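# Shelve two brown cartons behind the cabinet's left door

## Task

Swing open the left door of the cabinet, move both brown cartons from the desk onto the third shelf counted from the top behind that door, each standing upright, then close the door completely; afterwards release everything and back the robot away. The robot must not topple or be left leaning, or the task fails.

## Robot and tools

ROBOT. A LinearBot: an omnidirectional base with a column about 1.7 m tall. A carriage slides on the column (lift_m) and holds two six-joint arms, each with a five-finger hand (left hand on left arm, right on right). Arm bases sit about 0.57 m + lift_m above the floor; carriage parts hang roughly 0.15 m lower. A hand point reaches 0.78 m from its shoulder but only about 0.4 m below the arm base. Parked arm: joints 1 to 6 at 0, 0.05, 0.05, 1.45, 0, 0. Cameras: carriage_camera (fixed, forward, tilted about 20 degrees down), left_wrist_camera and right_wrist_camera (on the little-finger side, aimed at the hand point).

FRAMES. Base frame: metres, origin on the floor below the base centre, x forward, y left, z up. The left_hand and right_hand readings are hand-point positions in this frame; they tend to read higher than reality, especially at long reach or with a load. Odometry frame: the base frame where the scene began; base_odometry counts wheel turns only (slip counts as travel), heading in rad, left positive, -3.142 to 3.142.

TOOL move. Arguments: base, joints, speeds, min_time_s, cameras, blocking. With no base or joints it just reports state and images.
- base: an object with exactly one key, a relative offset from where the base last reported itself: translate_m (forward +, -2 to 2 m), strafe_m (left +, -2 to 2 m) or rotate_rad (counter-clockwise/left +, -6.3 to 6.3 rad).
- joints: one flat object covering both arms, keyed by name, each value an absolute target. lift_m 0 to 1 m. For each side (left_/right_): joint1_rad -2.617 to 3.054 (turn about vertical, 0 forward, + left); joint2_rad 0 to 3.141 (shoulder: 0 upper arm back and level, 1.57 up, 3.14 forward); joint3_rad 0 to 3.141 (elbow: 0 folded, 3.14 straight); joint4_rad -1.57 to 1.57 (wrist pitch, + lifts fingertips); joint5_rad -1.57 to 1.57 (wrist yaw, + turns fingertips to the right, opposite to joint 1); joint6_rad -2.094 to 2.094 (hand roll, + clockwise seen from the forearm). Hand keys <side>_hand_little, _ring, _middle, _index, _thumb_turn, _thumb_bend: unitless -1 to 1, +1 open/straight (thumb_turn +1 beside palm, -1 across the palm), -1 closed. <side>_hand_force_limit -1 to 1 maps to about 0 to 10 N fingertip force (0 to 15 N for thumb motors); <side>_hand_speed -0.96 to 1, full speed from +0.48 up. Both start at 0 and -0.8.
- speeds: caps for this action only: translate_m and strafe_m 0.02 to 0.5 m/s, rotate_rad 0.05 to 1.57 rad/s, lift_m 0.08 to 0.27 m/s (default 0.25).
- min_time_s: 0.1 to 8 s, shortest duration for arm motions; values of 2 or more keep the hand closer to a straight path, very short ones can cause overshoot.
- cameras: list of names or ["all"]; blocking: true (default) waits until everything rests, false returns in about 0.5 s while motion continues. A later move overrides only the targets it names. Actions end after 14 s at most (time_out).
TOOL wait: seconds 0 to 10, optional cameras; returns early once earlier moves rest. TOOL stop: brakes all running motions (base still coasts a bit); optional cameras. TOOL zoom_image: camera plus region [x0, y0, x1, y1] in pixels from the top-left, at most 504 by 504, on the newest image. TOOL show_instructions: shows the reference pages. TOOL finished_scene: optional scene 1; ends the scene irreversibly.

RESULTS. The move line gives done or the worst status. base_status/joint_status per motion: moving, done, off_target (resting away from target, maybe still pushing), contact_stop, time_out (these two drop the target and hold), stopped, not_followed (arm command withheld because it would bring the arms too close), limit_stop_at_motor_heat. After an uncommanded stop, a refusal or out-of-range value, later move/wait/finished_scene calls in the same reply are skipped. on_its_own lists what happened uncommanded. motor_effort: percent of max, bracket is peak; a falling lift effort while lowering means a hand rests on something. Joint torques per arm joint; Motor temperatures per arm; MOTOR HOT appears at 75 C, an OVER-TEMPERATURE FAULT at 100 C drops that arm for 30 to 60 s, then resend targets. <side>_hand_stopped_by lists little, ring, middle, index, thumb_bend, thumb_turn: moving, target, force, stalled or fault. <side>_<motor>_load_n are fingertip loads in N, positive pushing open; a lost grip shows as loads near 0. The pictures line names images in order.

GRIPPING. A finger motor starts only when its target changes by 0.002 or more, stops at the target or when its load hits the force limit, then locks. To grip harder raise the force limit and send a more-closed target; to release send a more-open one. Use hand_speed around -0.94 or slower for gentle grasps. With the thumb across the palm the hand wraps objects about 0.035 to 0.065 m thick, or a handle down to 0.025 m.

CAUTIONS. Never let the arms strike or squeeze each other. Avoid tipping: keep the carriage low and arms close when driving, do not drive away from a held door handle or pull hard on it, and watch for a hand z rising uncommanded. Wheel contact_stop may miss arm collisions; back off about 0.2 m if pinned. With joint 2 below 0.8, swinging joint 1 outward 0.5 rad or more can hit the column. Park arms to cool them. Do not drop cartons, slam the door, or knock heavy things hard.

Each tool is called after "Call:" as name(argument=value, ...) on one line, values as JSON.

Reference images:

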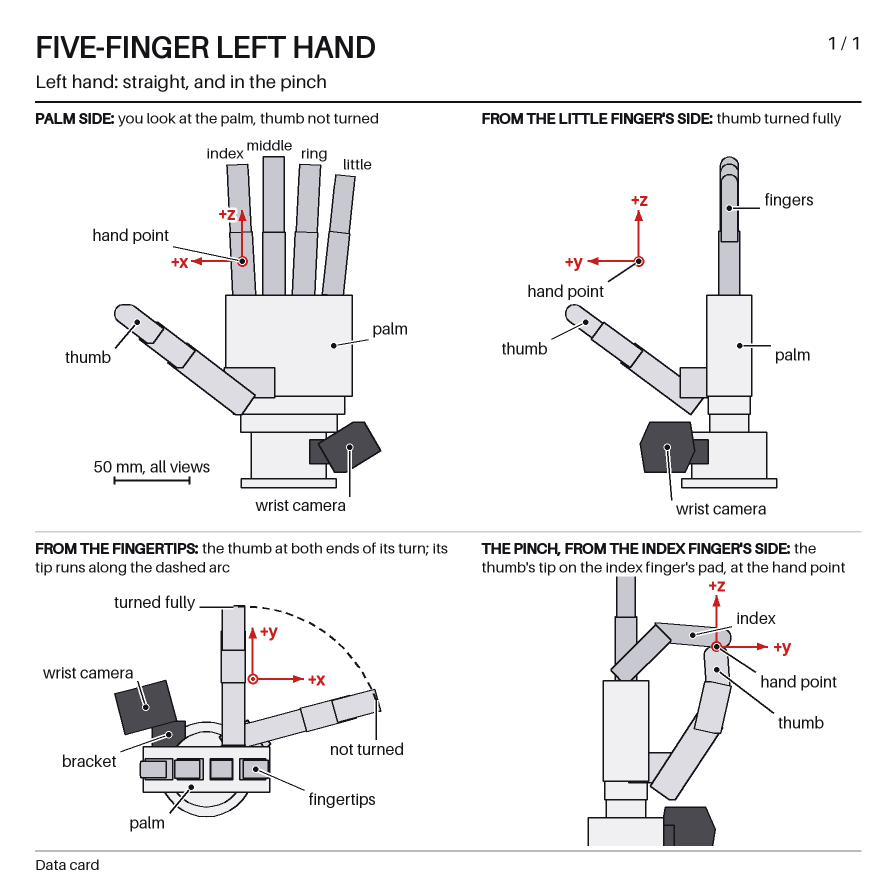

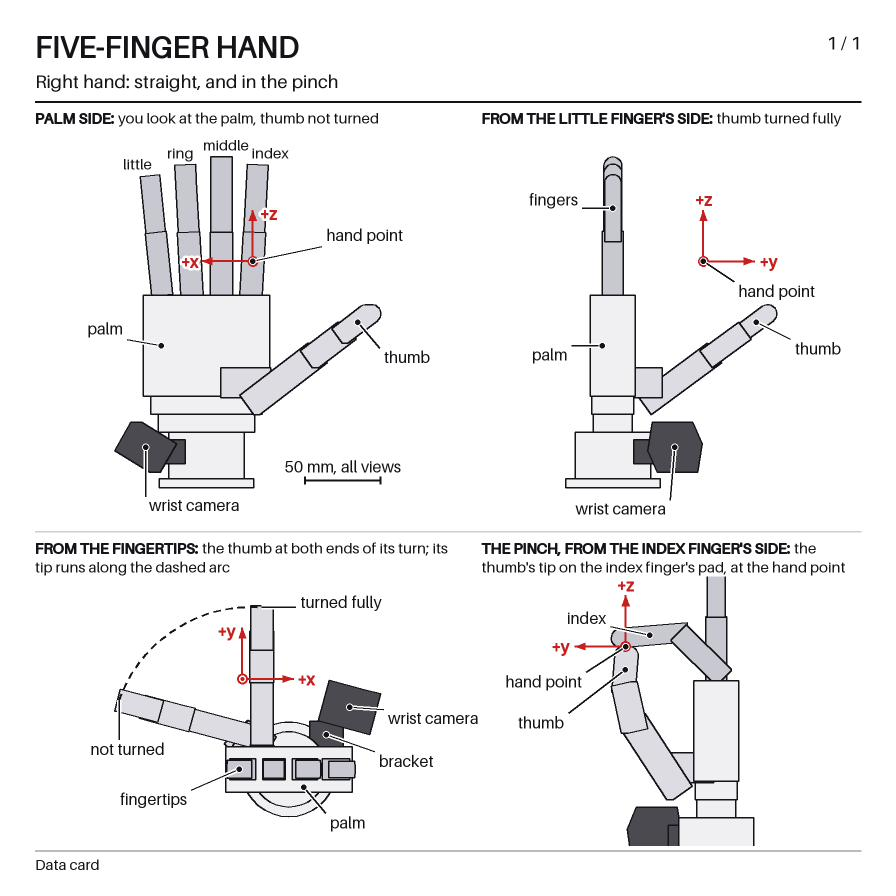

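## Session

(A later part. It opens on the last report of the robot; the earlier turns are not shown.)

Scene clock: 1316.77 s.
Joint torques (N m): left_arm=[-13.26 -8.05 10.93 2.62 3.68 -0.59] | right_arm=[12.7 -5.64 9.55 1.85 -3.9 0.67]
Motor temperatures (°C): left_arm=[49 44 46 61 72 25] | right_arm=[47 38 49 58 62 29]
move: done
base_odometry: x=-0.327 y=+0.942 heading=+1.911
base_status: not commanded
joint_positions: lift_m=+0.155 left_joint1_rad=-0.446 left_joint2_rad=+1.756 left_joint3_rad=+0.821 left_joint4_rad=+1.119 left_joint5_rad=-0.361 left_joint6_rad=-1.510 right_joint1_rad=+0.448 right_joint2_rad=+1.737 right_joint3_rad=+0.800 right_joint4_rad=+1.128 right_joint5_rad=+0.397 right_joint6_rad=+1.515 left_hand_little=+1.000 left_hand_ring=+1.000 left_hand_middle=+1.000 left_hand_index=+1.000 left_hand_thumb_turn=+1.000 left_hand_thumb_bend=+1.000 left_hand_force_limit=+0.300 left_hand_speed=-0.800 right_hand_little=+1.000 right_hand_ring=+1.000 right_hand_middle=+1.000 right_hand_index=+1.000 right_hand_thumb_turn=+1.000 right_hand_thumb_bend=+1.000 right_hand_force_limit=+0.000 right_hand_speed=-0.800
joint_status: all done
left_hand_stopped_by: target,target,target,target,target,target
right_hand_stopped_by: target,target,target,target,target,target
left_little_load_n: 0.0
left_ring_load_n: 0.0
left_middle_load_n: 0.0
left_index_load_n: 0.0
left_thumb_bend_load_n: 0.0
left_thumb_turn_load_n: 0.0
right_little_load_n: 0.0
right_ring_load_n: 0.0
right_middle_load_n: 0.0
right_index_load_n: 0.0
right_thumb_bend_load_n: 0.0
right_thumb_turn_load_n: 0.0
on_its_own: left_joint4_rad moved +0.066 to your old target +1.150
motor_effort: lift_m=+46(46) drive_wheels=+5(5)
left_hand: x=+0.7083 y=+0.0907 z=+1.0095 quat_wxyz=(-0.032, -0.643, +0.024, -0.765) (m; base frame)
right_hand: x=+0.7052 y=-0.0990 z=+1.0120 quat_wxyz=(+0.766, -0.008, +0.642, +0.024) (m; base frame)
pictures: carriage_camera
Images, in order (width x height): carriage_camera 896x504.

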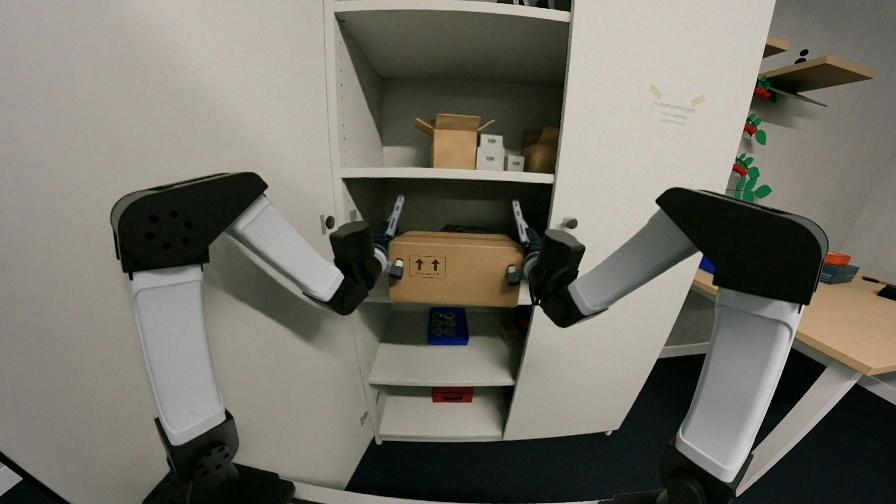

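Call:
move(joints={"lift_m":0.12}, speeds={"lift_m":0.08}, cameras=["carriage_camera"])

Scene clock: 1320.50 s.
Joint torques (N m): left_arm=[-13.07 -7.99 10.97 2.16 3.66 -0.77] | right_arm=[12.79 -5.63 8.94 1.65 -3.88 0.8]
Motor temperatures (°C): left_arm=[50 44 46 60 73 25] | right_arm=[47 37 50 57 62 29]
move: done
base_odometry: x=-0.326 y=+0.942 heading=+1.911
base_status: not commanded
joint_positions: lift_m=+0.120 left_joint1_rad=-0.446 left_joint2_rad=+1.756 left_joint3_rad=+0.821 left_joint4_rad=+1.155 left_joint5_rad=-0.361 left_joint6_rad=-1.495 right_joint1_rad=+0.448 right_joint2_rad=+1.737 right_joint3_rad=+0.807 right_joint4_rad=+1.151 right_joint5_rad=+0.393 right_joint6_rad=+1.502 left_hand_little=+1.000 left_hand_ring=+1.000 left_hand_middle=+1.000 left_hand_index=+1.000 left_hand_thumb_turn=+1.000 left_hand_thumb_bend=+1.000 left_hand_force_limit=+0.300 left_hand_speed=-0.800 right_hand_little=+1.000 right_hand_ring=+1.000 right_hand_middle=+1.000 right_hand_index=+1.000 right_hand_thumb_turn=+1.000 right_hand_thumb_bend=+1.000 right_hand_force_limit=+0.000 right_hand_speed=-0.800
joint_status: all done
left_hand_stopped_by: target,target,target,target,target,target
right_hand_stopped_by: target,target,target,target,target,target
left_little_load_n: 0.0
left_ring_load_n: 0.0
left_middle_load_n: 0.0
left_index_load_n: 0.0
left_thumb_bend_load_n: 0.0
left_thumb_turn_load_n: 0.0
right_little_load_n: 0.0
right_ring_load_n: 0.0
right_middle_load_n: 0.5
right_index_load_n: 0.0
right_thumb_bend_load_n: 0.0
right_thumb_turn_load_n: 0.0
motor_effort: lift_m=+45(46) drive_wheels=+5(5)
left_hand: x=+0.7057 y=+0.0915 z=+0.9832 quat_wxyz=(-0.031, -0.630, +0.023, -0.775) (m; base frame)
right_hand: x=+0.7037 y=-0.0983 z=+0.9855 quat_wxyz=(+0.775, -0.010, +0.632, +0.025) (m; base frame)
pictures: carriage_camera
Images, in order (width x height): carriage_camera 896x504.

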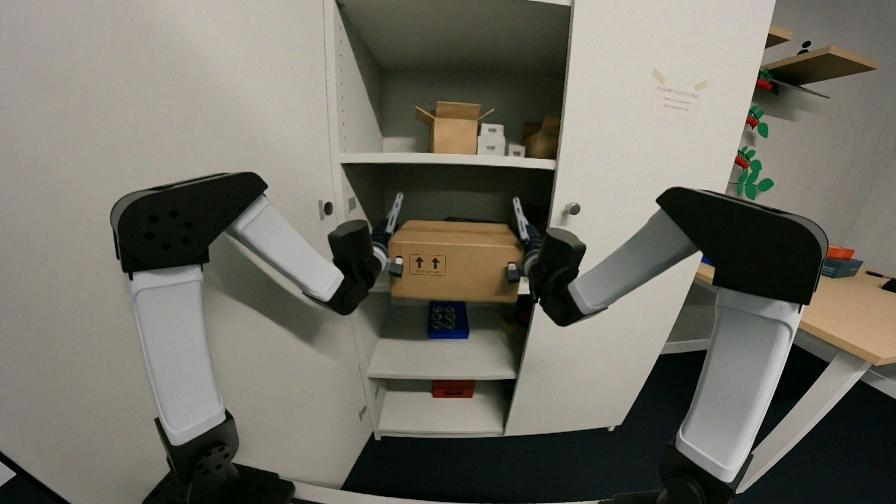

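Call:
move(joints={"lift_m":0.095}, speeds={"lift_m":0.08}, cameras=["carriage_camera"])

Call:
zoom_image(camera="carriage_camera", region=[320, 160, 580, 340])

Scene clock: 1323.30 s.
Joint torques (N m): left_arm=[-13.16 -6.2 10.51 1.63 3.72 -0.89] | right_arm=[12.77 -4.9 8.03 1.21 -3.79 1]
Motor temperatures (°C): left_arm=[50 44 46 59 74 25] | right_arm=[47 37 50 56 63 29]
move: done
base_odometry: x=-0.326 y=+0.942 heading=+1.911
base_status: not commanded
joint_positions: lift_m=+0.095 left_joint1_rad=-0.446 left_joint2_rad=+1.737 left_joint3_rad=+0.824 left_joint4_rad=+1.202 left_joint5_rad=-0.362 left_joint6_rad=-1.478 right_joint1_rad=+0.448 right_joint2_rad=+1.728 right_joint3_rad=+0.820 right_joint4_rad=+1.195 right_joint5_rad=+0.381 right_joint6_rad=+1.485 left_hand_little=+1.000 left_hand_ring=+1.000 left_hand_middle=+1.000 left_hand_index=+1.000 left_hand_thumb_turn=+1.000 left_hand_thumb_bend=+1.000 left_hand_force_limit=+0.300 left_hand_speed=-0.800 right_hand_little=+1.000 right_hand_ring=+1.000 right_hand_middle=+1.000 right_hand_index=+1.000 right_hand_thumb_turn=+1.000 right_hand_thumb_bend=+1.000 right_hand_force_limit=+0.000 right_hand_speed=-0.800
joint_status: all done
left_hand_stopped_by: target,target,target,target,target,target
right_hand_stopped_by: target,target,target,target,target,target
left_little_load_n: -0.5
left_ring_load_n: 0.0
left_middle_load_n: 0.0
left_index_load_n: 0.0
left_thumb_bend_load_n: 0.0
left_thumb_turn_load_n: 0.0
right_little_load_n: 0.0
right_ring_load_n: 0.0
right_middle_load_n: 0.0
right_index_load_n: 0.0
right_thumb_bend_load_n: 0.0
right_thumb_turn_load_n: 0.0
motor_effort: lift_m=+43(45) drive_wheels=+5(6)
left_hand: x=+0.6988 y=+0.0945 z=+0.9806 quat_wxyz=(-0.032, -0.605, +0.018, -0.795) (m; base frame)
right_hand: x=+0.6983 y=-0.0979 z=+0.9820 quat_wxyz=(+0.794, -0.009, +0.607, +0.030) (m; base frame)
pictures: carriage_camera
Images, in order (width x height): carriage_camera 896x504.

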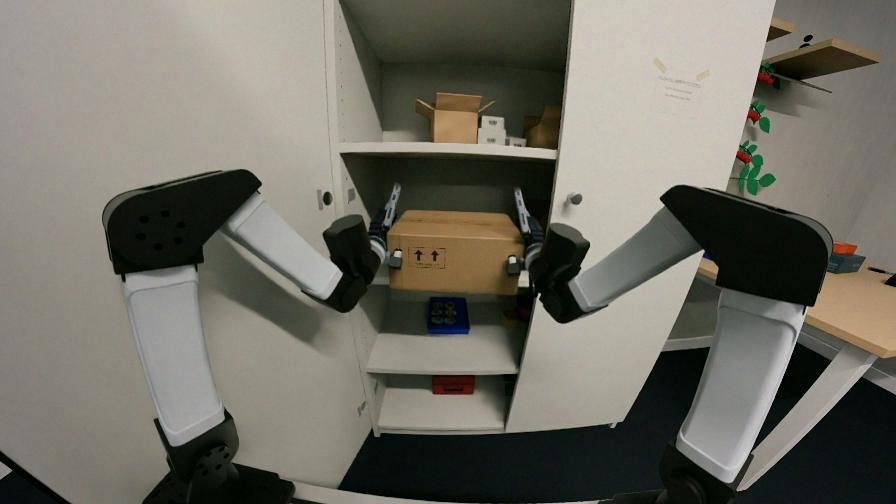

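Scaled by 1.938 from the camera's 896x504 image, which has a finer 1280x720 frame.

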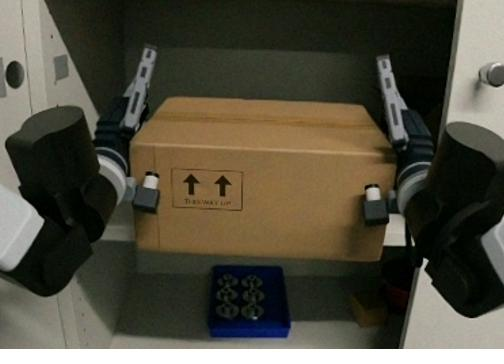

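Call:
move(base={"translate_m":0.085}, joints={"lift_m":0.105}, speeds={"translate_m":0.05,"lift_m":0.08}, cameras=["carriage_camera"])

Scene clock: 1331.80 s.
Joint torques (N m): left_arm=[-12.98 -6.3 10.59 2.02 3.71 -0.9] | right_arm=[12.82 -4.88 8.01 1.49 -3.77 0.95]
Motor temperatures (°C): left_arm=[50 43 45 56 75 25] | right_arm=[47 37 49 55 64 29]
move: done
MOTOR HOT: joint 5 (wrist yaw) of the left arm reports 75 °C; the controller stops that arm at 100 °C. To cool a motor, set the load down, stop pushing, or move to a pose that needs little force.
base_odometry: x=-0.355 y=+1.022 heading=+1.911
base_status: done
joint_positions: lift_m=+0.105 left_joint1_rad=-0.446 left_joint2_rad=+1.737 left_joint3_rad=+0.824 left_joint4_rad=+1.169 left_joint5_rad=-0.365 left_joint6_rad=-1.481 right_joint1_rad=+0.448 right_joint2_rad=+1.728 right_joint3_rad=+0.820 right_joint4_rad=+1.166 right_joint5_rad=+0.381 right_joint6_rad=+1.489 left_hand_little=+1.000 left_hand_ring=+1.000 left_hand_middle=+1.000 left_hand_index=+1.000 left_hand_thumb_turn=+1.000 left_hand_thumb_bend=+1.000 left_hand_force_limit=+0.300 left_hand_speed=-0.800 right_hand_little=+1.000 right_hand_ring=+1.000 right_hand_middle=+1.000 right_hand_index=+1.000 right_hand_thumb_turn=+1.000 right_hand_thumb_bend=+1.000 right_hand_force_limit=+0.000 right_hand_speed=-0.800
joint_status: all done
left_hand_stopped_by: target,target,target,target,target,target
right_hand_stopped_by: target,target,target,target,target,target
left_little_load_n: 0.0
left_ring_load_n: 0.0
left_middle_load_n: 0.0
left_index_load_n: 0.0
left_thumb_bend_load_n: 0.0
left_thumb_turn_load_n: 0.0
right_little_load_n: 0.0
right_ring_load_n: 0.0
right_middle_load_n: 0.0
right_index_load_n: 0.0
right_thumb_bend_load_n: 0.0
right_thumb_turn_load_n: 0.0
motor_effort: lift_m=+44(51) drive_wheels=-5(16)
left_hand: x=+0.7019 y=+0.0938 z=+0.9821 quat_wxyz=(-0.029, -0.618, +0.020, -0.786) (m; base frame)
right_hand: x=+0.7009 y=-0.0968 z=+0.9845 quat_wxyz=(+0.786, -0.012, +0.618, +0.028) (m; base frame)
pictures: carriage_camera
Images, in order (width x height): carriage_camera 896x504.

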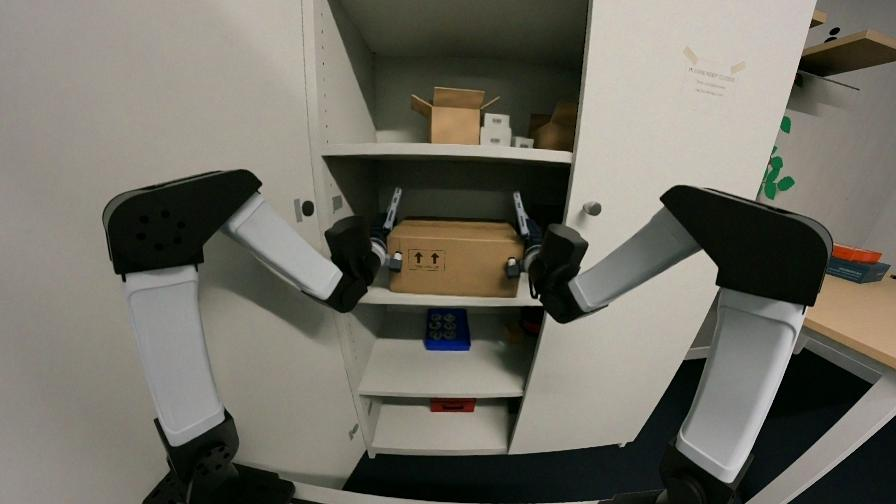

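Call:
move(joints={"left_joint1_rad":-0.42,"left_joint5_rad":-0.36,"right_joint1_rad":0.42,"right_joint5_rad":0.37}, min_time_s=2, cameras=["carriage_camera"])

Scene clock: 1337.93 s.
Joint torques (N m): left_arm=[0.92 -6.41 9.7 2.21 0.11 -0.07] | right_arm=[-0.31 -4.97 7.12 1.76 -0.19 0.19]
Motor temperatures (°C): left_arm=[50 42 45 56 74 25] | right_arm=[46 37 49 54 63 29]
move: done
MOTOR HOT: still on. Joint 5 (wrist yaw) of the left arm reports 74 °C.
base_odometry: x=-0.355 y=+1.022 heading=+1.911
base_status: not commanded
joint_positions: lift_m=+0.105 left_joint1_rad=-0.423 left_joint2_rad=+1.737 left_joint3_rad=+0.834 left_joint4_rad=+1.151 left_joint5_rad=-0.375 left_joint6_rad=-1.561 right_joint1_rad=+0.423 right_joint2_rad=+1.728 right_joint3_rad=+0.833 right_joint4_rad=+1.138 right_joint5_rad=+0.383 right_joint6_rad=+1.552 left_hand_little=+1.000 left_hand_ring=+1.000 left_hand_middle=+1.000 left_hand_index=+1.000 left_hand_thumb_turn=+1.000 left_hand_thumb_bend=+1.000 left_hand_force_limit=+0.300 left_hand_speed=-0.800 right_hand_little=+1.000 right_hand_ring=+1.000 right_hand_middle=+1.000 right_hand_index=+1.000 right_hand_thumb_turn=+1.000 right_hand_thumb_bend=+1.000 right_hand_force_limit=+0.000 right_hand_speed=-0.800
joint_status: all done
left_hand_stopped_by: target,target,target,target,target,target
right_hand_stopped_by: target,target,target,target,target,target
left_little_load_n: 0.0
left_ring_load_n: 0.0
left_middle_load_n: 0.0
left_index_load_n: 0.0
left_thumb_bend_load_n: 0.0
left_thumb_turn_load_n: 0.0
right_little_load_n: 0.0
right_ring_load_n: 0.0
right_middle_load_n: 0.0
right_index_load_n: 0.0
right_thumb_bend_load_n: 0.0
right_thumb_turn_load_n: 0.0
motor_effort: lift_m=+45(46) drive_wheels=-5(6)
left_hand: x=+0.7085 y=+0.1082 z=+0.9865 quat_wxyz=(-0.047, -0.621, -0.014, -0.782) (m; base frame)
right_hand: x=+0.7086 y=-0.1100 z=+0.9866 quat_wxyz=(+0.781, +0.014, +0.623, +0.040) (m; base frame)
pictures: carriage_camera
Images, in order (width x height): carriage_camera 896x504.

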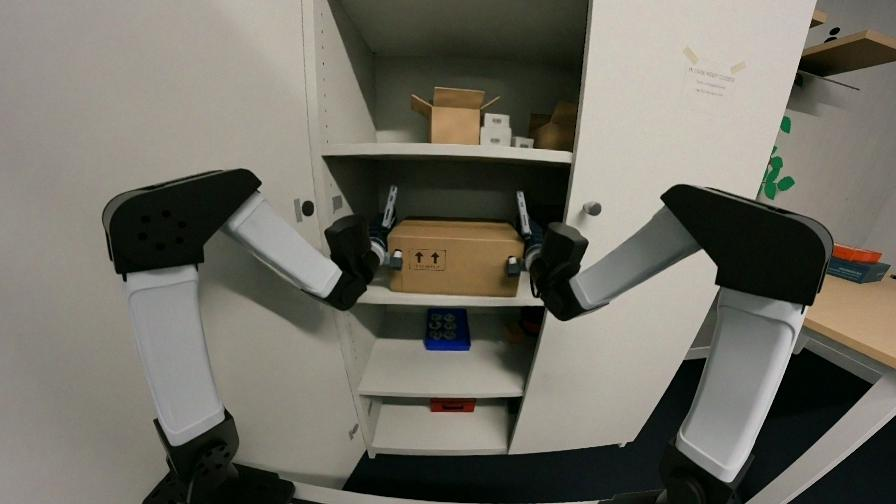

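Call:
move(joints={"left_joint1_rad":-0.37,"left_joint5_rad":-0.35,"right_joint1_rad":0.375,"right_joint5_rad":0.355}, min_time_s=1.5, cameras=[])

Call:
move(base={"translate_m":-0.1}, speeds={"translate_m":0.08}, cameras=["carriage_camera"])

Scene clock: 1343.20 s.
Joint torques (N m): left_arm=[1.13 -6.39 9.62 2.2 -0.02 -0.07] | right_arm=[-0.91 -5.35 7.05 1.8 -0.15 0.17]
Motor temperatures (°C): left_arm=[47 42 46 56 69 25] | right_arm=[44 37 48 54 58 29]
move: done
MOTOR HOT: cleared for the motors of the left arm.
base_odometry: x=-0.355 y=+1.022 heading=+1.911
base_status: not commanded
joint_positions: lift_m=+0.105 left_joint1_rad=-0.378 left_joint2_rad=+1.737 left_joint3_rad=+0.834 left_joint4_rad=+1.151 left_joint5_rad=-0.351 left_joint6_rad=-1.565 right_joint1_rad=+0.384 right_joint2_rad=+1.733 right_joint3_rad=+0.833 right_joint4_rad=+1.133 right_joint5_rad=+0.366 right_joint6_rad=+1.556 left_hand_little=+1.000 left_hand_ring=+1.000 left_hand_middle=+1.000 left_hand_index=+1.000 left_hand_thumb_turn=+1.000 left_hand_thumb_bend=+1.000 left_hand_force_limit=+0.300 left_hand_speed=-0.800 right_hand_little=+1.000 right_hand_ring=+1.000 right_hand_middle=+1.000 right_hand_index=+1.000 right_hand_thumb_turn=+1.000 right_hand_thumb_bend=+1.000 right_hand_force_limit=+0.000 right_hand_speed=-0.800
joint_status: all done
left_hand_stopped_by: target,target,target,target,target,target
right_hand_stopped_by: target,target,target,target,target,target
left_little_load_n: 0.0
left_ring_load_n: 0.0
left_middle_load_n: 0.0
left_index_load_n: 0.0
left_thumb_bend_load_n: 0.0
left_thumb_turn_load_n: 0.0
right_little_load_n: 0.0
right_ring_load_n: 0.0
right_middle_load_n: 0.0
right_index_load_n: 0.0
right_thumb_bend_load_n: 0.0
right_thumb_turn_load_n: 0.0
motor_effort: lift_m=+44(46) drive_wheels=-5(6)
left_hand: x=+0.7155 y=+0.1257 z=+0.9868 quat_wxyz=(-0.038, -0.620, -0.020, -0.784) (m; base frame)
right_hand: x=+0.7161 y=-0.1250 z=+0.9832 quat_wxyz=(+0.779, +0.019, +0.626, +0.031) (m; base frame)
pictures: none
No camera images: "cameras" was empty.

Scene clock: 1345.17 s.
Joint torques (N m): left_arm=[0.54 -6.41 9.66 2.25 0.03 -0.09] | right_arm=[-0.69 -5.44 7.19 1.79 -0.16 0.15]
Motor temperatures (°C): left_arm=[47 41 46 56 67 25] | right_arm=[44 37 48 54 57 29]
move: done
base_odometry: x=-0.322 y=+0.928 heading=+1.911
base_status: done
joint_positions: lift_m=+0.105 left_joint1_rad=-0.373 left_joint2_rad=+1.737 left_joint3_rad=+0.835 left_joint4_rad=+1.149 left_joint5_rad=-0.351 left_joint6_rad=-1.565 right_joint1_rad=+0.380 right_joint2_rad=+1.734 right_joint3_rad=+0.833 right_joint4_rad=+1.129 right_joint5_rad=+0.365 right_joint6_rad=+1.557 left_hand_little=+1.000 left_hand_ring=+1.000 left_hand_middle=+1.000 left_hand_index=+1.000 left_hand_thumb_turn=+1.000 left_hand_thumb_bend=+1.000 left_hand_force_limit=+0.300 left_hand_speed=-0.800 right_hand_little=+1.000 right_hand_ring=+1.000 right_hand_middle=+1.000 right_hand_index=+1.000 right_hand_thumb_turn=+1.000 right_hand_thumb_bend=+1.000 right_hand_force_limit=+0.000 right_hand_speed=-0.800
joint_status: not commanded
left_hand_stopped_by: target,target,target,target,target,target
right_hand_stopped_by: target,target,target,target,target,target
left_little_load_n: 0.0
left_ring_load_n: 0.0
left_middle_load_n: 0.0
left_index_load_n: 0.0
left_thumb_bend_load_n: 0.0
left_thumb_turn_load_n: 0.0
right_little_load_n: 0.0
right_ring_load_n: 0.0
right_middle_load_n: 0.0
right_index_load_n: 0.0
right_thumb_bend_load_n: 0.0
right_thumb_turn_load_n: 0.0
motor_effort: lift_m=+44(46) drive_wheels=-8(15)
left_hand: x=+0.7167 y=+0.1283 z=+0.9866 quat_wxyz=(-0.036, -0.620, -0.021, -0.783) (m; base frame)
right_hand: x=+0.7175 y=-0.1268 z=+0.9814 quat_wxyz=(+0.777, +0.020, +0.628, +0.029) (m; base frame)
pictures: carriage_camera
Images, in order (width x height): carriage_camera 896x504.

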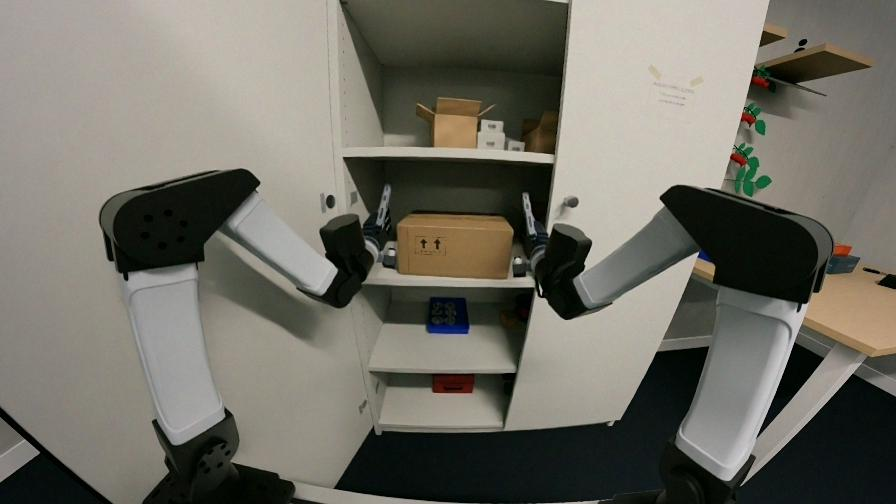

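Call:
move(base={"translate_m":-0.28}, speeds={"translate_m":0.15}, cameras=[])

Call:
move(joints={"lift_m":0.11,"left_joint1_rad":-0.45,"left_joint2_rad":2.34,"left_joint3_rad":1.513,"left_joint4_rad":0.827,"left_joint5_rad":-0.45,"left_joint6_rad":-1.57,"right_joint1_rad":0.45,"right_joint2_rad":2.34,"right_joint3_rad":1.513,"right_joint4_rad":0.827,"right_joint5_rad":0.45,"right_joint6_rad":1.57}, min_time_s=3, cameras=["carriage_camera"])

Scene clock: 1353.40 s.
Joint torques (N m): left_arm=[0.66 -6.32 9.42 2.32 -0.05 -0.09] | right_arm=[-0.31 -5.57 7.13 1.88 -0.14 0.15]
Motor temperatures (°C): left_arm=[44 41 45 56 62 25] | right_arm=[41 36 48 54 53 29]
move: done
base_odometry: x=-0.228 y=+0.664 heading=+1.911
base_status: done
joint_positions: lift_m=+0.105 left_joint1_rad=-0.372 left_joint2_rad=+1.737 left_joint3_rad=+0.836 left_joint4_rad=+1.148 left_joint5_rad=-0.351 left_joint6_rad=-1.565 right_joint1_rad=+0.379 right_joint2_rad=+1.735 right_joint3_rad=+0.833 right_joint4_rad=+1.126 right_joint5_rad=+0.365 right_joint6_rad=+1.557 left_hand_little=+1.000 left_hand_ring=+1.000 left_hand_middle=+1.000 left_hand_index=+1.000 left_hand_thumb_turn=+1.000 left_hand_thumb_bend=+1.000 left_hand_force_limit=+0.300 left_hand_speed=-0.800 right_hand_little=+1.000 right_hand_ring=+1.000 right_hand_middle=+1.000 right_hand_index=+1.000 right_hand_thumb_turn=+1.000 right_hand_thumb_bend=+1.000 right_hand_force_limit=+0.000 right_hand_speed=-0.800
joint_status: not commanded
left_hand_stopped_by: target,target,target,target,target,target
right_hand_stopped_by: target,target,target,target,target,target
left_little_load_n: 0.0
left_ring_load_n: 0.0
left_middle_load_n: 0.0
left_index_load_n: 0.0
left_thumb_bend_load_n: 0.0
left_thumb_turn_load_n: 0.0
right_little_load_n: 0.5
right_ring_load_n: 0.0
right_middle_load_n: 0.0
right_index_load_n: 0.0
right_thumb_bend_load_n: 0.0
right_thumb_turn_load_n: 0.0
motor_effort: lift_m=+44(46) drive_wheels=-2(17)
left_hand: x=+0.7169 y=+0.1284 z=+0.9869 quat_wxyz=(-0.036, -0.620, -0.021, -0.783) (m; base frame)
right_hand: x=+0.7181 y=-0.1270 z=+0.9804 quat_wxyz=(+0.777, +0.019, +0.629, +0.028) (m; base frame)
pictures: none
No camera images: "cameras" was empty.

Scene clock: 1356.70 s.
Joint torques (N m): left_arm=[-0.08 -8.81 10.24 2.26 -0.12 -0.08] | right_arm=[0.55 -9.28 7.43 1.9 0.14 0.14]
Motor temperatures (°C): left_arm=[43 41 45 56 60 25] | right_arm=[41 37 48 54 51 29]
move: done
base_odometry: x=-0.228 y=+0.664 heading=+1.911
base_status: not commanded
joint_positions: lift_m=+0.110 left_joint1_rad=-0.445 left_joint2_rad=+2.314 left_joint3_rad=+1.488 left_joint4_rad=+0.834 left_joint5_rad=-0.442 left_joint6_rad=-1.565 right_joint1_rad=+0.443 right_joint2_rad=+2.327 right_joint3_rad=+1.485 right_joint4_rad=+0.830 right_joint5_rad=+0.435 right_joint6_rad=+1.557 left_hand_little=+1.000 left_hand_ring=+1.000 left_hand_middle=+1.000 left_hand_index=+1.000 left_hand_thumb_turn=+1.000 left_hand_thumb_bend=+1.000 left_hand_force_limit=+0.300 left_hand_speed=-0.800 right_hand_little=+1.000 right_hand_ring=+1.000 right_hand_middle=+1.000 right_hand_index=+1.000 right_hand_thumb_turn=+1.000 right_hand_thumb_bend=+1.000 right_hand_force_limit=+0.000 right_hand_speed=-0.800
joint_status: all done
left_hand_stopped_by: target,target,target,target,target,target
right_hand_stopped_by: target,target,target,target,target,target
left_little_load_n: 0.0
left_ring_load_n: 0.0
left_middle_load_n: 0.0
left_index_load_n: 0.0
left_thumb_bend_load_n: 0.0
left_thumb_turn_load_n: 0.0
right_little_load_n: 0.0
right_ring_load_n: 0.0
right_middle_load_n: 0.0
right_index_load_n: 0.0
right_thumb_bend_load_n: 0.0
right_thumb_turn_load_n: 0.0
motor_effort: lift_m=+45(52) drive_wheels=-2(3)
left_hand: x=+0.8547 y=+0.0411 z=+0.8768 quat_wxyz=(+0.000, -0.705, +0.002, -0.710) (m; base frame)
right_hand: x=+0.8555 y=-0.0401 z=+0.8648 quat_wxyz=(+0.703, -0.010, +0.711, -0.004) (m; base frame)
pictures: carriage_camera
Images, in order (width x height): carriage_camera 896x504.

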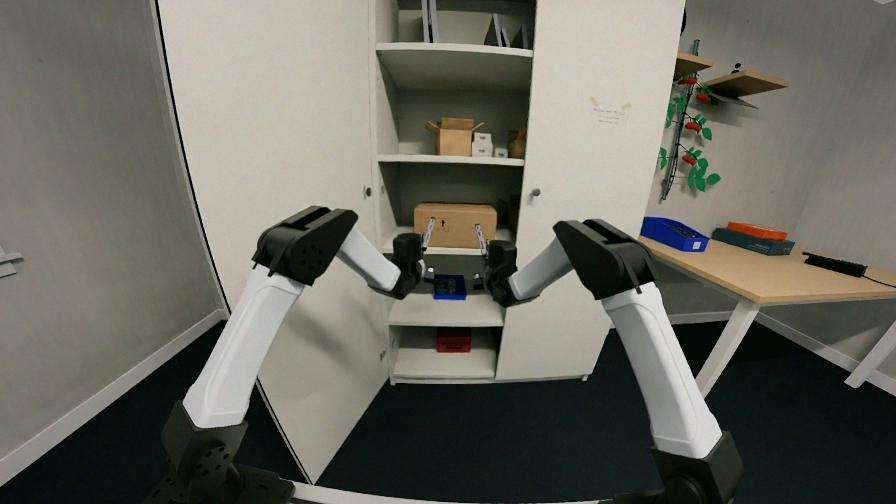

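Call:
move(base={"translate_m":0.08}, joints={"lift_m":0.14}, speeds={"translate_m":0.08}, cameras=["carriage_camera"])

Call:
zoom_image(camera="carriage_camera", region=[340, 160, 580, 330])

Scene clock: 1362.90 s.
Joint torques (N m): left_arm=[0.2 -9.7 9.06 2.26 -0.17 -0.1] | right_arm=[0.28 -10.32 6.54 1.99 0.11 0.13]
Motor temperatures (°C): left_arm=[41 42 45 55 58 25] | right_arm=[39 39 48 54 49 29]
move: done
base_odometry: x=-0.255 y=+0.739 heading=+1.911
base_status: done
joint_positions: lift_m=+0.140 left_joint1_rad=-0.447 left_joint2_rad=+2.324 left_joint3_rad=+1.498 left_joint4_rad=+0.826 left_joint5_rad=-0.445 left_joint6_rad=-1.565 right_joint1_rad=+0.447 right_joint2_rad=+2.338 right_joint3_rad=+1.496 right_joint4_rad=+0.823 right_joint5_rad=+0.438 right_joint6_rad=+1.557 left_hand_little=+1.000 left_hand_ring=+1.000 left_hand_middle=+1.000 left_hand_index=+1.000 left_hand_thumb_turn=+1.000 left_hand_thumb_bend=+1.000 left_hand_force_limit=+0.300 left_hand_speed=-0.800 right_hand_little=+1.000 right_hand_ring=+1.000 right_hand_middle=+1.000 right_hand_index=+1.000 right_hand_thumb_turn=+1.000 right_hand_thumb_bend=+1.000 right_hand_force_limit=+0.000 right_hand_speed=-0.800
joint_status: all done
left_hand_stopped_by: target,target,target,target,target,target
right_hand_stopped_by: target,target,target,target,target,target
left_little_load_n: 0.0
left_ring_load_n: 0.0
left_middle_load_n: 0.0
left_index_load_n: 0.0
left_thumb_bend_load_n: 0.0
left_thumb_turn_load_n: 0.0
right_little_load_n: 0.0
right_ring_load_n: 0.0
right_middle_load_n: 0.0
right_index_load_n: 0.0
right_thumb_bend_load_n: 0.0
right_thumb_turn_load_n: 0.0
motor_effort: lift_m=+42(52) drive_wheels=+3(13)
left_hand: x=+0.8562 y=+0.0392 z=+0.9032 quat_wxyz=(+0.001, -0.707, +0.003, -0.707) (m; base frame)
right_hand: x=+0.8567 y=-0.0374 z=+0.8909 quat_wxyz=(+0.701, -0.011, +0.713, -0.005) (m; base frame)
pictures: carriage_camera
Images, in order (width x height): carriage_camera 896x504.

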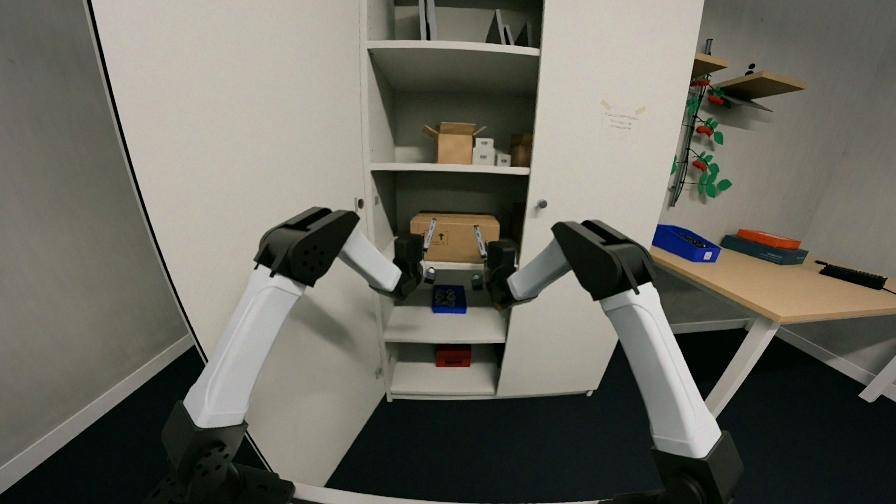

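Scaled by 2.100 from the camera's 896x504 image, which has a finer 1280x720 frame.

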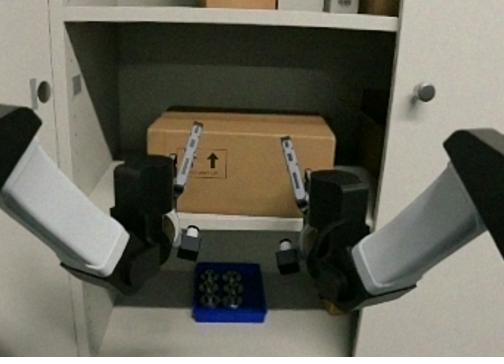

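Call:
move(base={"translate_m":0.045}, speeds={"translate_m":0.05}, cameras=["carriage_camera"])

Call:
zoom_image(camera="carriage_camera", region=[340, 160, 580, 330])

Scene clock: 1366.67 s.
Joint torques (N m): left_arm=[2.4 -9.74 8.94 2.42 0.05 -0.1] | right_arm=[-0.08 -10.35 6.49 1.97 -0.3 0.15]
Motor temperatures (°C): left_arm=[41 43 45 55 57 25] | right_arm=[39 40 48 55 48 29]
move: done
base_odometry: x=-0.270 y=+0.781 heading=+1.911
base_status: done
joint_positions: lift_m=+0.140 left_joint1_rad=-0.473 left_joint2_rad=+2.324 left_joint3_rad=+1.498 left_joint4_rad=+0.827 left_joint5_rad=-0.469 left_joint6_rad=-1.565 right_joint1_rad=+0.451 right_joint2_rad=+2.338 right_joint3_rad=+1.496 right_joint4_rad=+0.823 right_joint5_rad=+0.481 right_joint6_rad=+1.558 left_hand_little=+1.000 left_hand_ring=+1.000 left_hand_middle=+1.000 left_hand_index=+1.000 left_hand_thumb_turn=+1.000 left_hand_thumb_bend=+1.000 left_hand_force_limit=+0.300 left_hand_speed=-0.800 right_hand_little=+1.000 right_hand_ring=+1.000 right_hand_middle=+1.000 right_hand_index=+1.000 right_hand_thumb_turn=+1.000 right_hand_thumb_bend=+1.000 right_hand_force_limit=+0.000 right_hand_speed=-0.800
joint_status: not commanded
left_hand_stopped_by: target,target,target,target,target,target
right_hand_stopped_by: target,target,target,target,target,target
left_little_load_n: 0.5
left_ring_load_n: 0.0
left_middle_load_n: 0.0
left_index_load_n: 0.0
left_thumb_bend_load_n: 0.0
left_thumb_turn_load_n: 0.0
right_little_load_n: 0.0
right_ring_load_n: 0.0
right_middle_load_n: 0.5
right_index_load_n: 0.0
right_thumb_bend_load_n: 0.0
right_thumb_turn_load_n: 0.0
motor_effort: lift_m=+43(44) drive_wheels=+6(13)
left_hand: x=+0.8506 y=+0.0279 z=+0.9034 quat_wxyz=(+0.001, -0.707, +0.003, -0.708) (m; base frame)
right_hand: x=+0.8582 y=-0.0433 z=+0.8909 quat_wxyz=(+0.701, +0.003, +0.713, -0.018) (m; base frame)
pictures: carriage_camera
Images, in order (width x height): carriage_camera 896x504.

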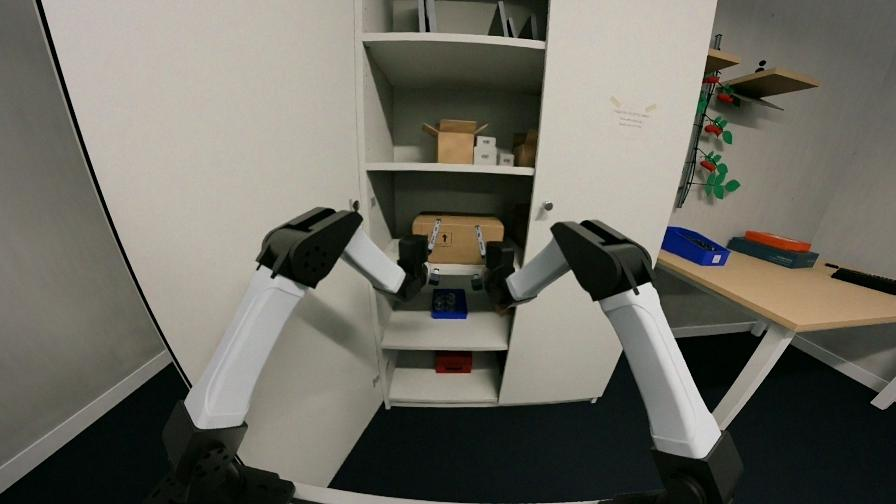

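Scaled by 2.100 from the camera's 896x504 image, which has a finer 1280x720 frame.

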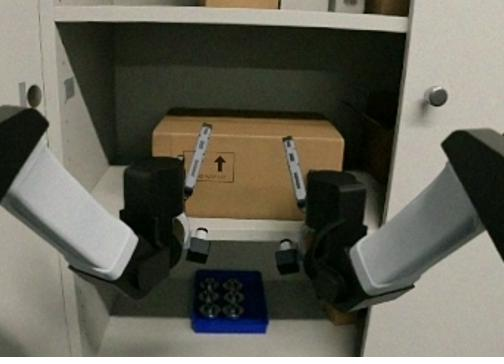

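Call:
move(base={"translate_m":0.03}, speeds={"translate_m":0.05}, cameras=["carriage_camera"])

Call:
zoom_image(camera="carriage_camera", region=[340, 160, 580, 330])

Scene clock: 1371.63 s.
Joint torques (N m): left_arm=[9.5 -9.51 12.51 1.67 1.51 -0.03] | right_arm=[-4.19 -10.17 8.13 1.63 -1.95 0.04]
Motor temperatures (°C): left_arm=[40 44 45 54 56 25] | right_arm=[38 41 48 55 48 29]
move: done
base_odometry: x=-0.280 y=+0.809 heading=+1.911
base_status: done
joint_positions: lift_m=+0.140 left_joint1_rad=-0.554 left_joint2_rad=+2.324 left_joint3_rad=+1.461 left_joint4_rad=+0.883 left_joint5_rad=-0.621 left_joint6_rad=-1.568 right_joint1_rad=+0.500 right_joint2_rad=+2.338 right_joint3_rad=+1.474 right_joint4_rad=+0.850 right_joint5_rad=+0.668 right_joint6_rad=+1.565 left_hand_little=+1.000 left_hand_ring=+1.000 left_hand_middle=+1.000 left_hand_index=+1.000 left_hand_thumb_turn=+1.000 left_hand_thumb_bend=+1.000 left_hand_force_limit=+0.300 left_hand_speed=-0.800 right_hand_little=+1.000 right_hand_ring=+1.000 right_hand_middle=+1.000 right_hand_index=+1.000 right_hand_thumb_turn=+1.000 right_hand_thumb_bend=+1.000 right_hand_force_limit=+0.000 right_hand_speed=-0.800
joint_status: not commanded
left_hand_stopped_by: target,target,target,target,target,target
right_hand_stopped_by: target,target,target,target,target,target
left_little_load_n: 0.0
left_ring_load_n: 0.0
left_middle_load_n: 1.5
left_index_load_n: 0.0
left_thumb_bend_load_n: 0.0
left_thumb_turn_load_n: 0.0
right_little_load_n: 0.0
right_ring_load_n: 0.0
right_middle_load_n: 1.5
right_index_load_n: 0.0
right_thumb_bend_load_n: 0.0
right_thumb_turn_load_n: -0.5
motor_effort: lift_m=+42(44) drive_wheels=+19(26)
left_hand: x=+0.8300 y=+0.0105 z=+0.9009 quat_wxyz=(+0.021, -0.701, -0.027, -0.713) (m; base frame)
right_hand: x=+0.8501 y=-0.0516 z=+0.8883 quat_wxyz=(+0.700, +0.054, +0.709, -0.064) (m; base frame)
pictures: carriage_camera
Images, in order (width x height): carriage_camera 896x504.

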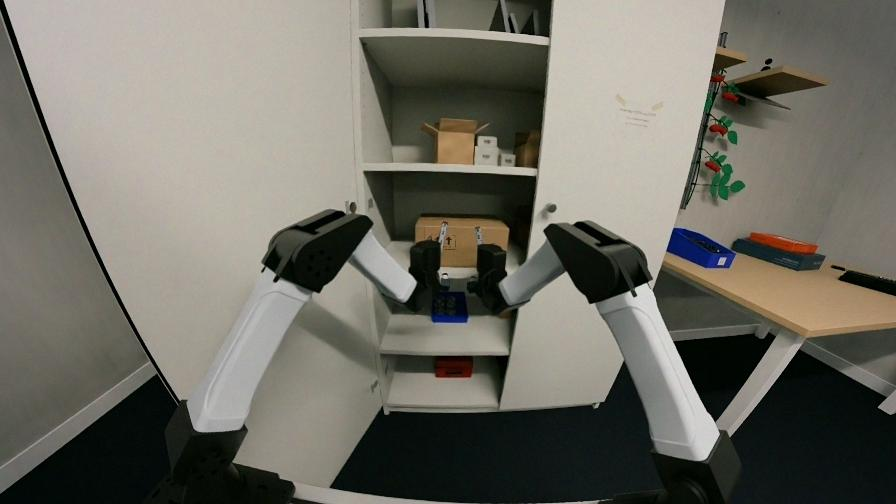

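Scaled by 2.100 from the camera's 896x504 image, which has a finer 1280x720 frame.

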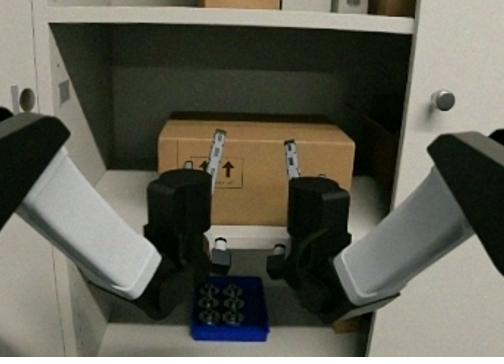

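Call:
move(base={"translate_m":-0.2}, speeds={"translate_m":0.08}, cameras=["carriage_camera"])

Call:
zoom_image(camera="carriage_camera", region=[340, 160, 580, 330])

Scene clock: 1378.97 s.
Joint torques (N m): left_arm=[-0.08 -9.84 9.85 2.42 -0.01 -0.02] | right_arm=[-0.49 -10.25 7.3 1.96 -0.12 0.07]
Motor temperatures (°C): left_arm=[40 45 46 54 55 25] | right_arm=[37 43 49 54 47 29]
move: done
base_odometry: x=-0.213 y=+0.620 heading=+1.911
base_status: done
joint_positions: lift_m=+0.140 left_joint1_rad=-0.447 left_joint2_rad=+2.324 left_joint3_rad=+1.489 left_joint4_rad=+0.829 left_joint5_rad=-0.456 left_joint6_rad=-1.568 right_joint1_rad=+0.453 right_joint2_rad=+2.338 right_joint3_rad=+1.486 right_joint4_rad=+0.827 right_joint5_rad=+0.463 right_joint6_rad=+1.565 left_hand_little=+1.000 left_hand_ring=+1.000 left_hand_middle=+1.000 left_hand_index=+1.000 left_hand_thumb_turn=+1.000 left_hand_thumb_bend=+1.000 left_hand_force_limit=+0.300 left_hand_speed=-0.800 right_hand_little=+1.000 right_hand_ring=+1.000 right_hand_middle=+1.000 right_hand_index=+1.000 right_hand_thumb_turn=+1.000 right_hand_thumb_bend=+1.000 right_hand_force_limit=+0.000 right_hand_speed=-0.800
joint_status: not commanded
left_hand_stopped_by: target,target,target,target,target,target
right_hand_stopped_by: target,target,target,target,target,target
left_little_load_n: 0.0
left_ring_load_n: 0.0
left_middle_load_n: 0.0
left_index_load_n: 0.0
left_thumb_bend_load_n: 0.0
left_thumb_turn_load_n: 0.0
right_little_load_n: 0.0
right_ring_load_n: 0.0
right_middle_load_n: 0.0
right_index_load_n: 0.0
right_thumb_bend_load_n: 0.0
right_thumb_turn_load_n: 0.0
motor_effort: lift_m=+42(44) drive_wheels=-2(14)
left_hand: x=+0.8560 y=+0.0423 z=+0.8997 quat_wxyz=(+0.005, -0.709, -0.002, -0.705) (m; base frame)
right_hand: x=+0.8554 y=-0.0393 z=+0.8874 quat_wxyz=(+0.699, -0.003, +0.715, -0.010) (m; base frame)
pictures: carriage_camera
Images, in order (width x height): carriage_camera 896x504.

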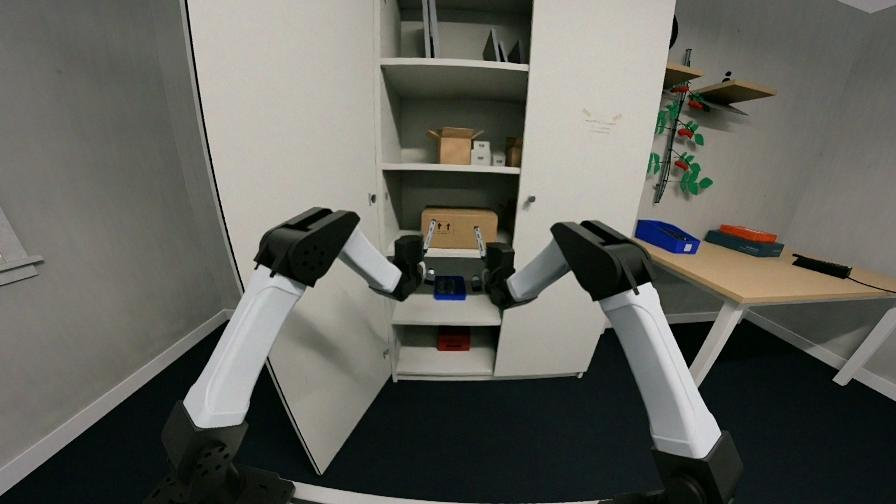

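Scaled by 2.100 from the camera's 896x504 image, which has a finer 1280x720 frame.

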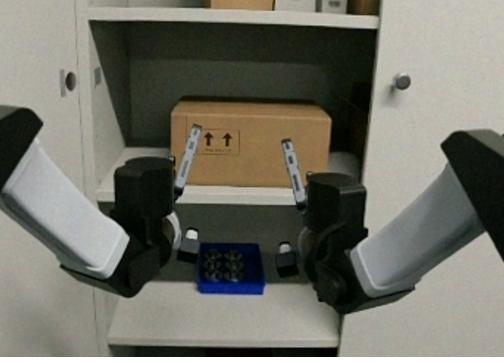

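Call:
move(base={"translate_m":-0.4}, joints={"right_joint1_rad":0.0,"right_joint5_rad":0.2}, speeds={"translate_m":0.2}, min_time_s=2, cameras=[])

Call:
move(base={"strafe_m":0.63}, joints={"right_joint1_rad":0,"right_joint2_rad":0.05,"right_joint3_rad":0.05,"right_joint4_rad":1.45,"right_joint5_rad":0,"right_joint6_rad":0,"left_joint1_rad":-0.45,"left_joint5_rad":-0.45,"left_joint6_rad":1.57}, speeds={"strafe_m":0.2}, min_time_s=3, cameras=["carriage_camera"])

Scene clock: 1397.80 s.
Joint torques (N m): left_arm=[0.25 -9.69 9.72 2.37 0.01 -0.05] | right_arm=[-0.43 -10.26 7.31 1.99 -0.12 0.06]
Motor temperatures (°C): left_arm=[37 47 47 53 52 25] | right_arm=[35 45 49 55 44 29]
move: done
base_odometry: x=-0.080 y=+0.243 heading=+1.912
base_status: done
joint_positions: lift_m=+0.140 left_joint1_rad=-0.448 left_joint2_rad=+2.324 left_joint3_rad=+1.489 left_joint4_rad=+0.827 left_joint5_rad=-0.455 left_joint6_rad=-1.568 right_joint1_rad=+0.004 right_joint2_rad=+2.338 right_joint3_rad=+1.486 right_joint4_rad=+0.825 right_joint5_rad=+0.216 right_joint6_rad=+1.565 left_hand_little=+1.000 left_hand_ring=+1.000 left_hand_middle=+1.000 left_hand_index=+1.000 left_hand_thumb_turn=+1.000 left_hand_thumb_bend=+1.000 left_hand_force_limit=+0.300 left_hand_speed=-0.800 right_hand_little=+1.000 right_hand_ring=+1.000 right_hand_middle=+1.000 right_hand_index=+1.000 right_hand_thumb_turn=+1.000 right_hand_thumb_bend=+1.000 right_hand_force_limit=+0.000 right_hand_speed=-0.800
joint_status: all done
left_hand_stopped_by: target,target,target,target,target,target
right_hand_stopped_by: target,target,target,target,target,target
left_little_load_n: 0.0
left_ring_load_n: 0.0
left_middle_load_n: 0.0
left_index_load_n: 0.0
left_thumb_bend_load_n: 0.0
left_thumb_turn_load_n: 0.0
right_little_load_n: 0.0
right_ring_load_n: 0.0
right_middle_load_n: 0.0
right_index_load_n: 0.0
right_thumb_bend_load_n: 0.0
right_thumb_turn_load_n: 0.0
motor_effort: lift_m=+43(45) drive_wheels=-3(14)
left_hand: x=+0.8557 y=+0.0413 z=+0.8992 quat_wxyz=(+0.005, -0.710, -0.001, -0.705) (m; base frame)
right_hand: x=+0.9121 y=-0.2892 z=+0.8869 quat_wxyz=(+0.693, +0.071, +0.713, -0.078) (m; base frame)
pictures: none
No camera images: "cameras" was empty.

Scene clock: 1402.03 s.
Joint torques (N m): left_arm=[0.09 -9.74 9.81 2.43 -0.15 0.05] | right_arm=[-0.08 2.93 3.73 0.11 -0.14 -0.2]
move: done
base_odometry: x=-0.674 y=+0.033 heading=+1.912
base_status: done
joint_positions: lift_m=+0.140 left_joint1_rad=-0.445 left_joint2_rad=+2.324 left_joint3_rad=+1.489 left_joint4_rad=+0.820 left_joint5_rad=-0.445 left_joint6_rad=+1.563 right_joint1_rad=+0.001 right_joint2_rad=+0.057 right_joint3_rad=+0.057 right_joint4_rad=+1.441 right_joint5_rad=+0.013 right_joint6_rad=+0.015 left_hand_little=+1.000 left_hand_ring=+1.000 left_hand_middle=+1.000 left_hand_index=+1.000 left_hand_thumb_turn=+1.000 left_hand_thumb_bend=+1.000 left_hand_force_limit=+0.300 left_hand_speed=-0.800 right_hand_little=+1.000 right_hand_ring=+1.000 right_hand_middle=+1.000 right_hand_index=+1.000 right_hand_thumb_turn=+1.000 right_hand_thumb_bend=+1.000 right_hand_force_limit=+0.000 right_hand_speed=-0.800
joint_status: all done
left_hand_stopped_by: target,target,target,target,target,target
right_hand_stopped_by: target,target,target,target,target,target
left_little_load_n: 0.0
left_ring_load_n: 0.0
left_middle_load_n: 0.0
left_index_load_n: 0.0
left_thumb_bend_load_n: 0.0
left_thumb_turn_load_n: 0.0
right_little_load_n: 0.0
right_ring_load_n: 0.0
right_middle_load_n: 0.0
right_index_load_n: 0.0
right_thumb_bend_load_n: 0.0
right_thumb_turn_load_n: 0.0
motor_effort: lift_m=+42(45) drive_wheels=-3(12)
left_hand: x=+0.8552 y=+0.1616 z=+0.8360 quat_wxyz=(+0.702, +0.000, +0.712, +0.000) (m; base frame)
right_hand: x=+0.3204 y=-0.2803 z=+1.1529 quat_wxyz=(+0.711, -0.041, +0.051, -0.700) (m; base frame)
pictures: carriage_camera
Images, in order (width x height): carriage_camera 896x504.

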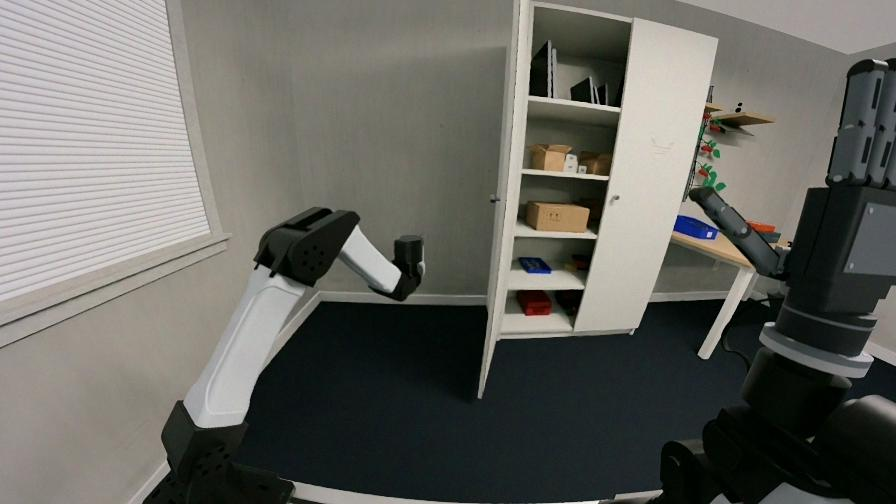

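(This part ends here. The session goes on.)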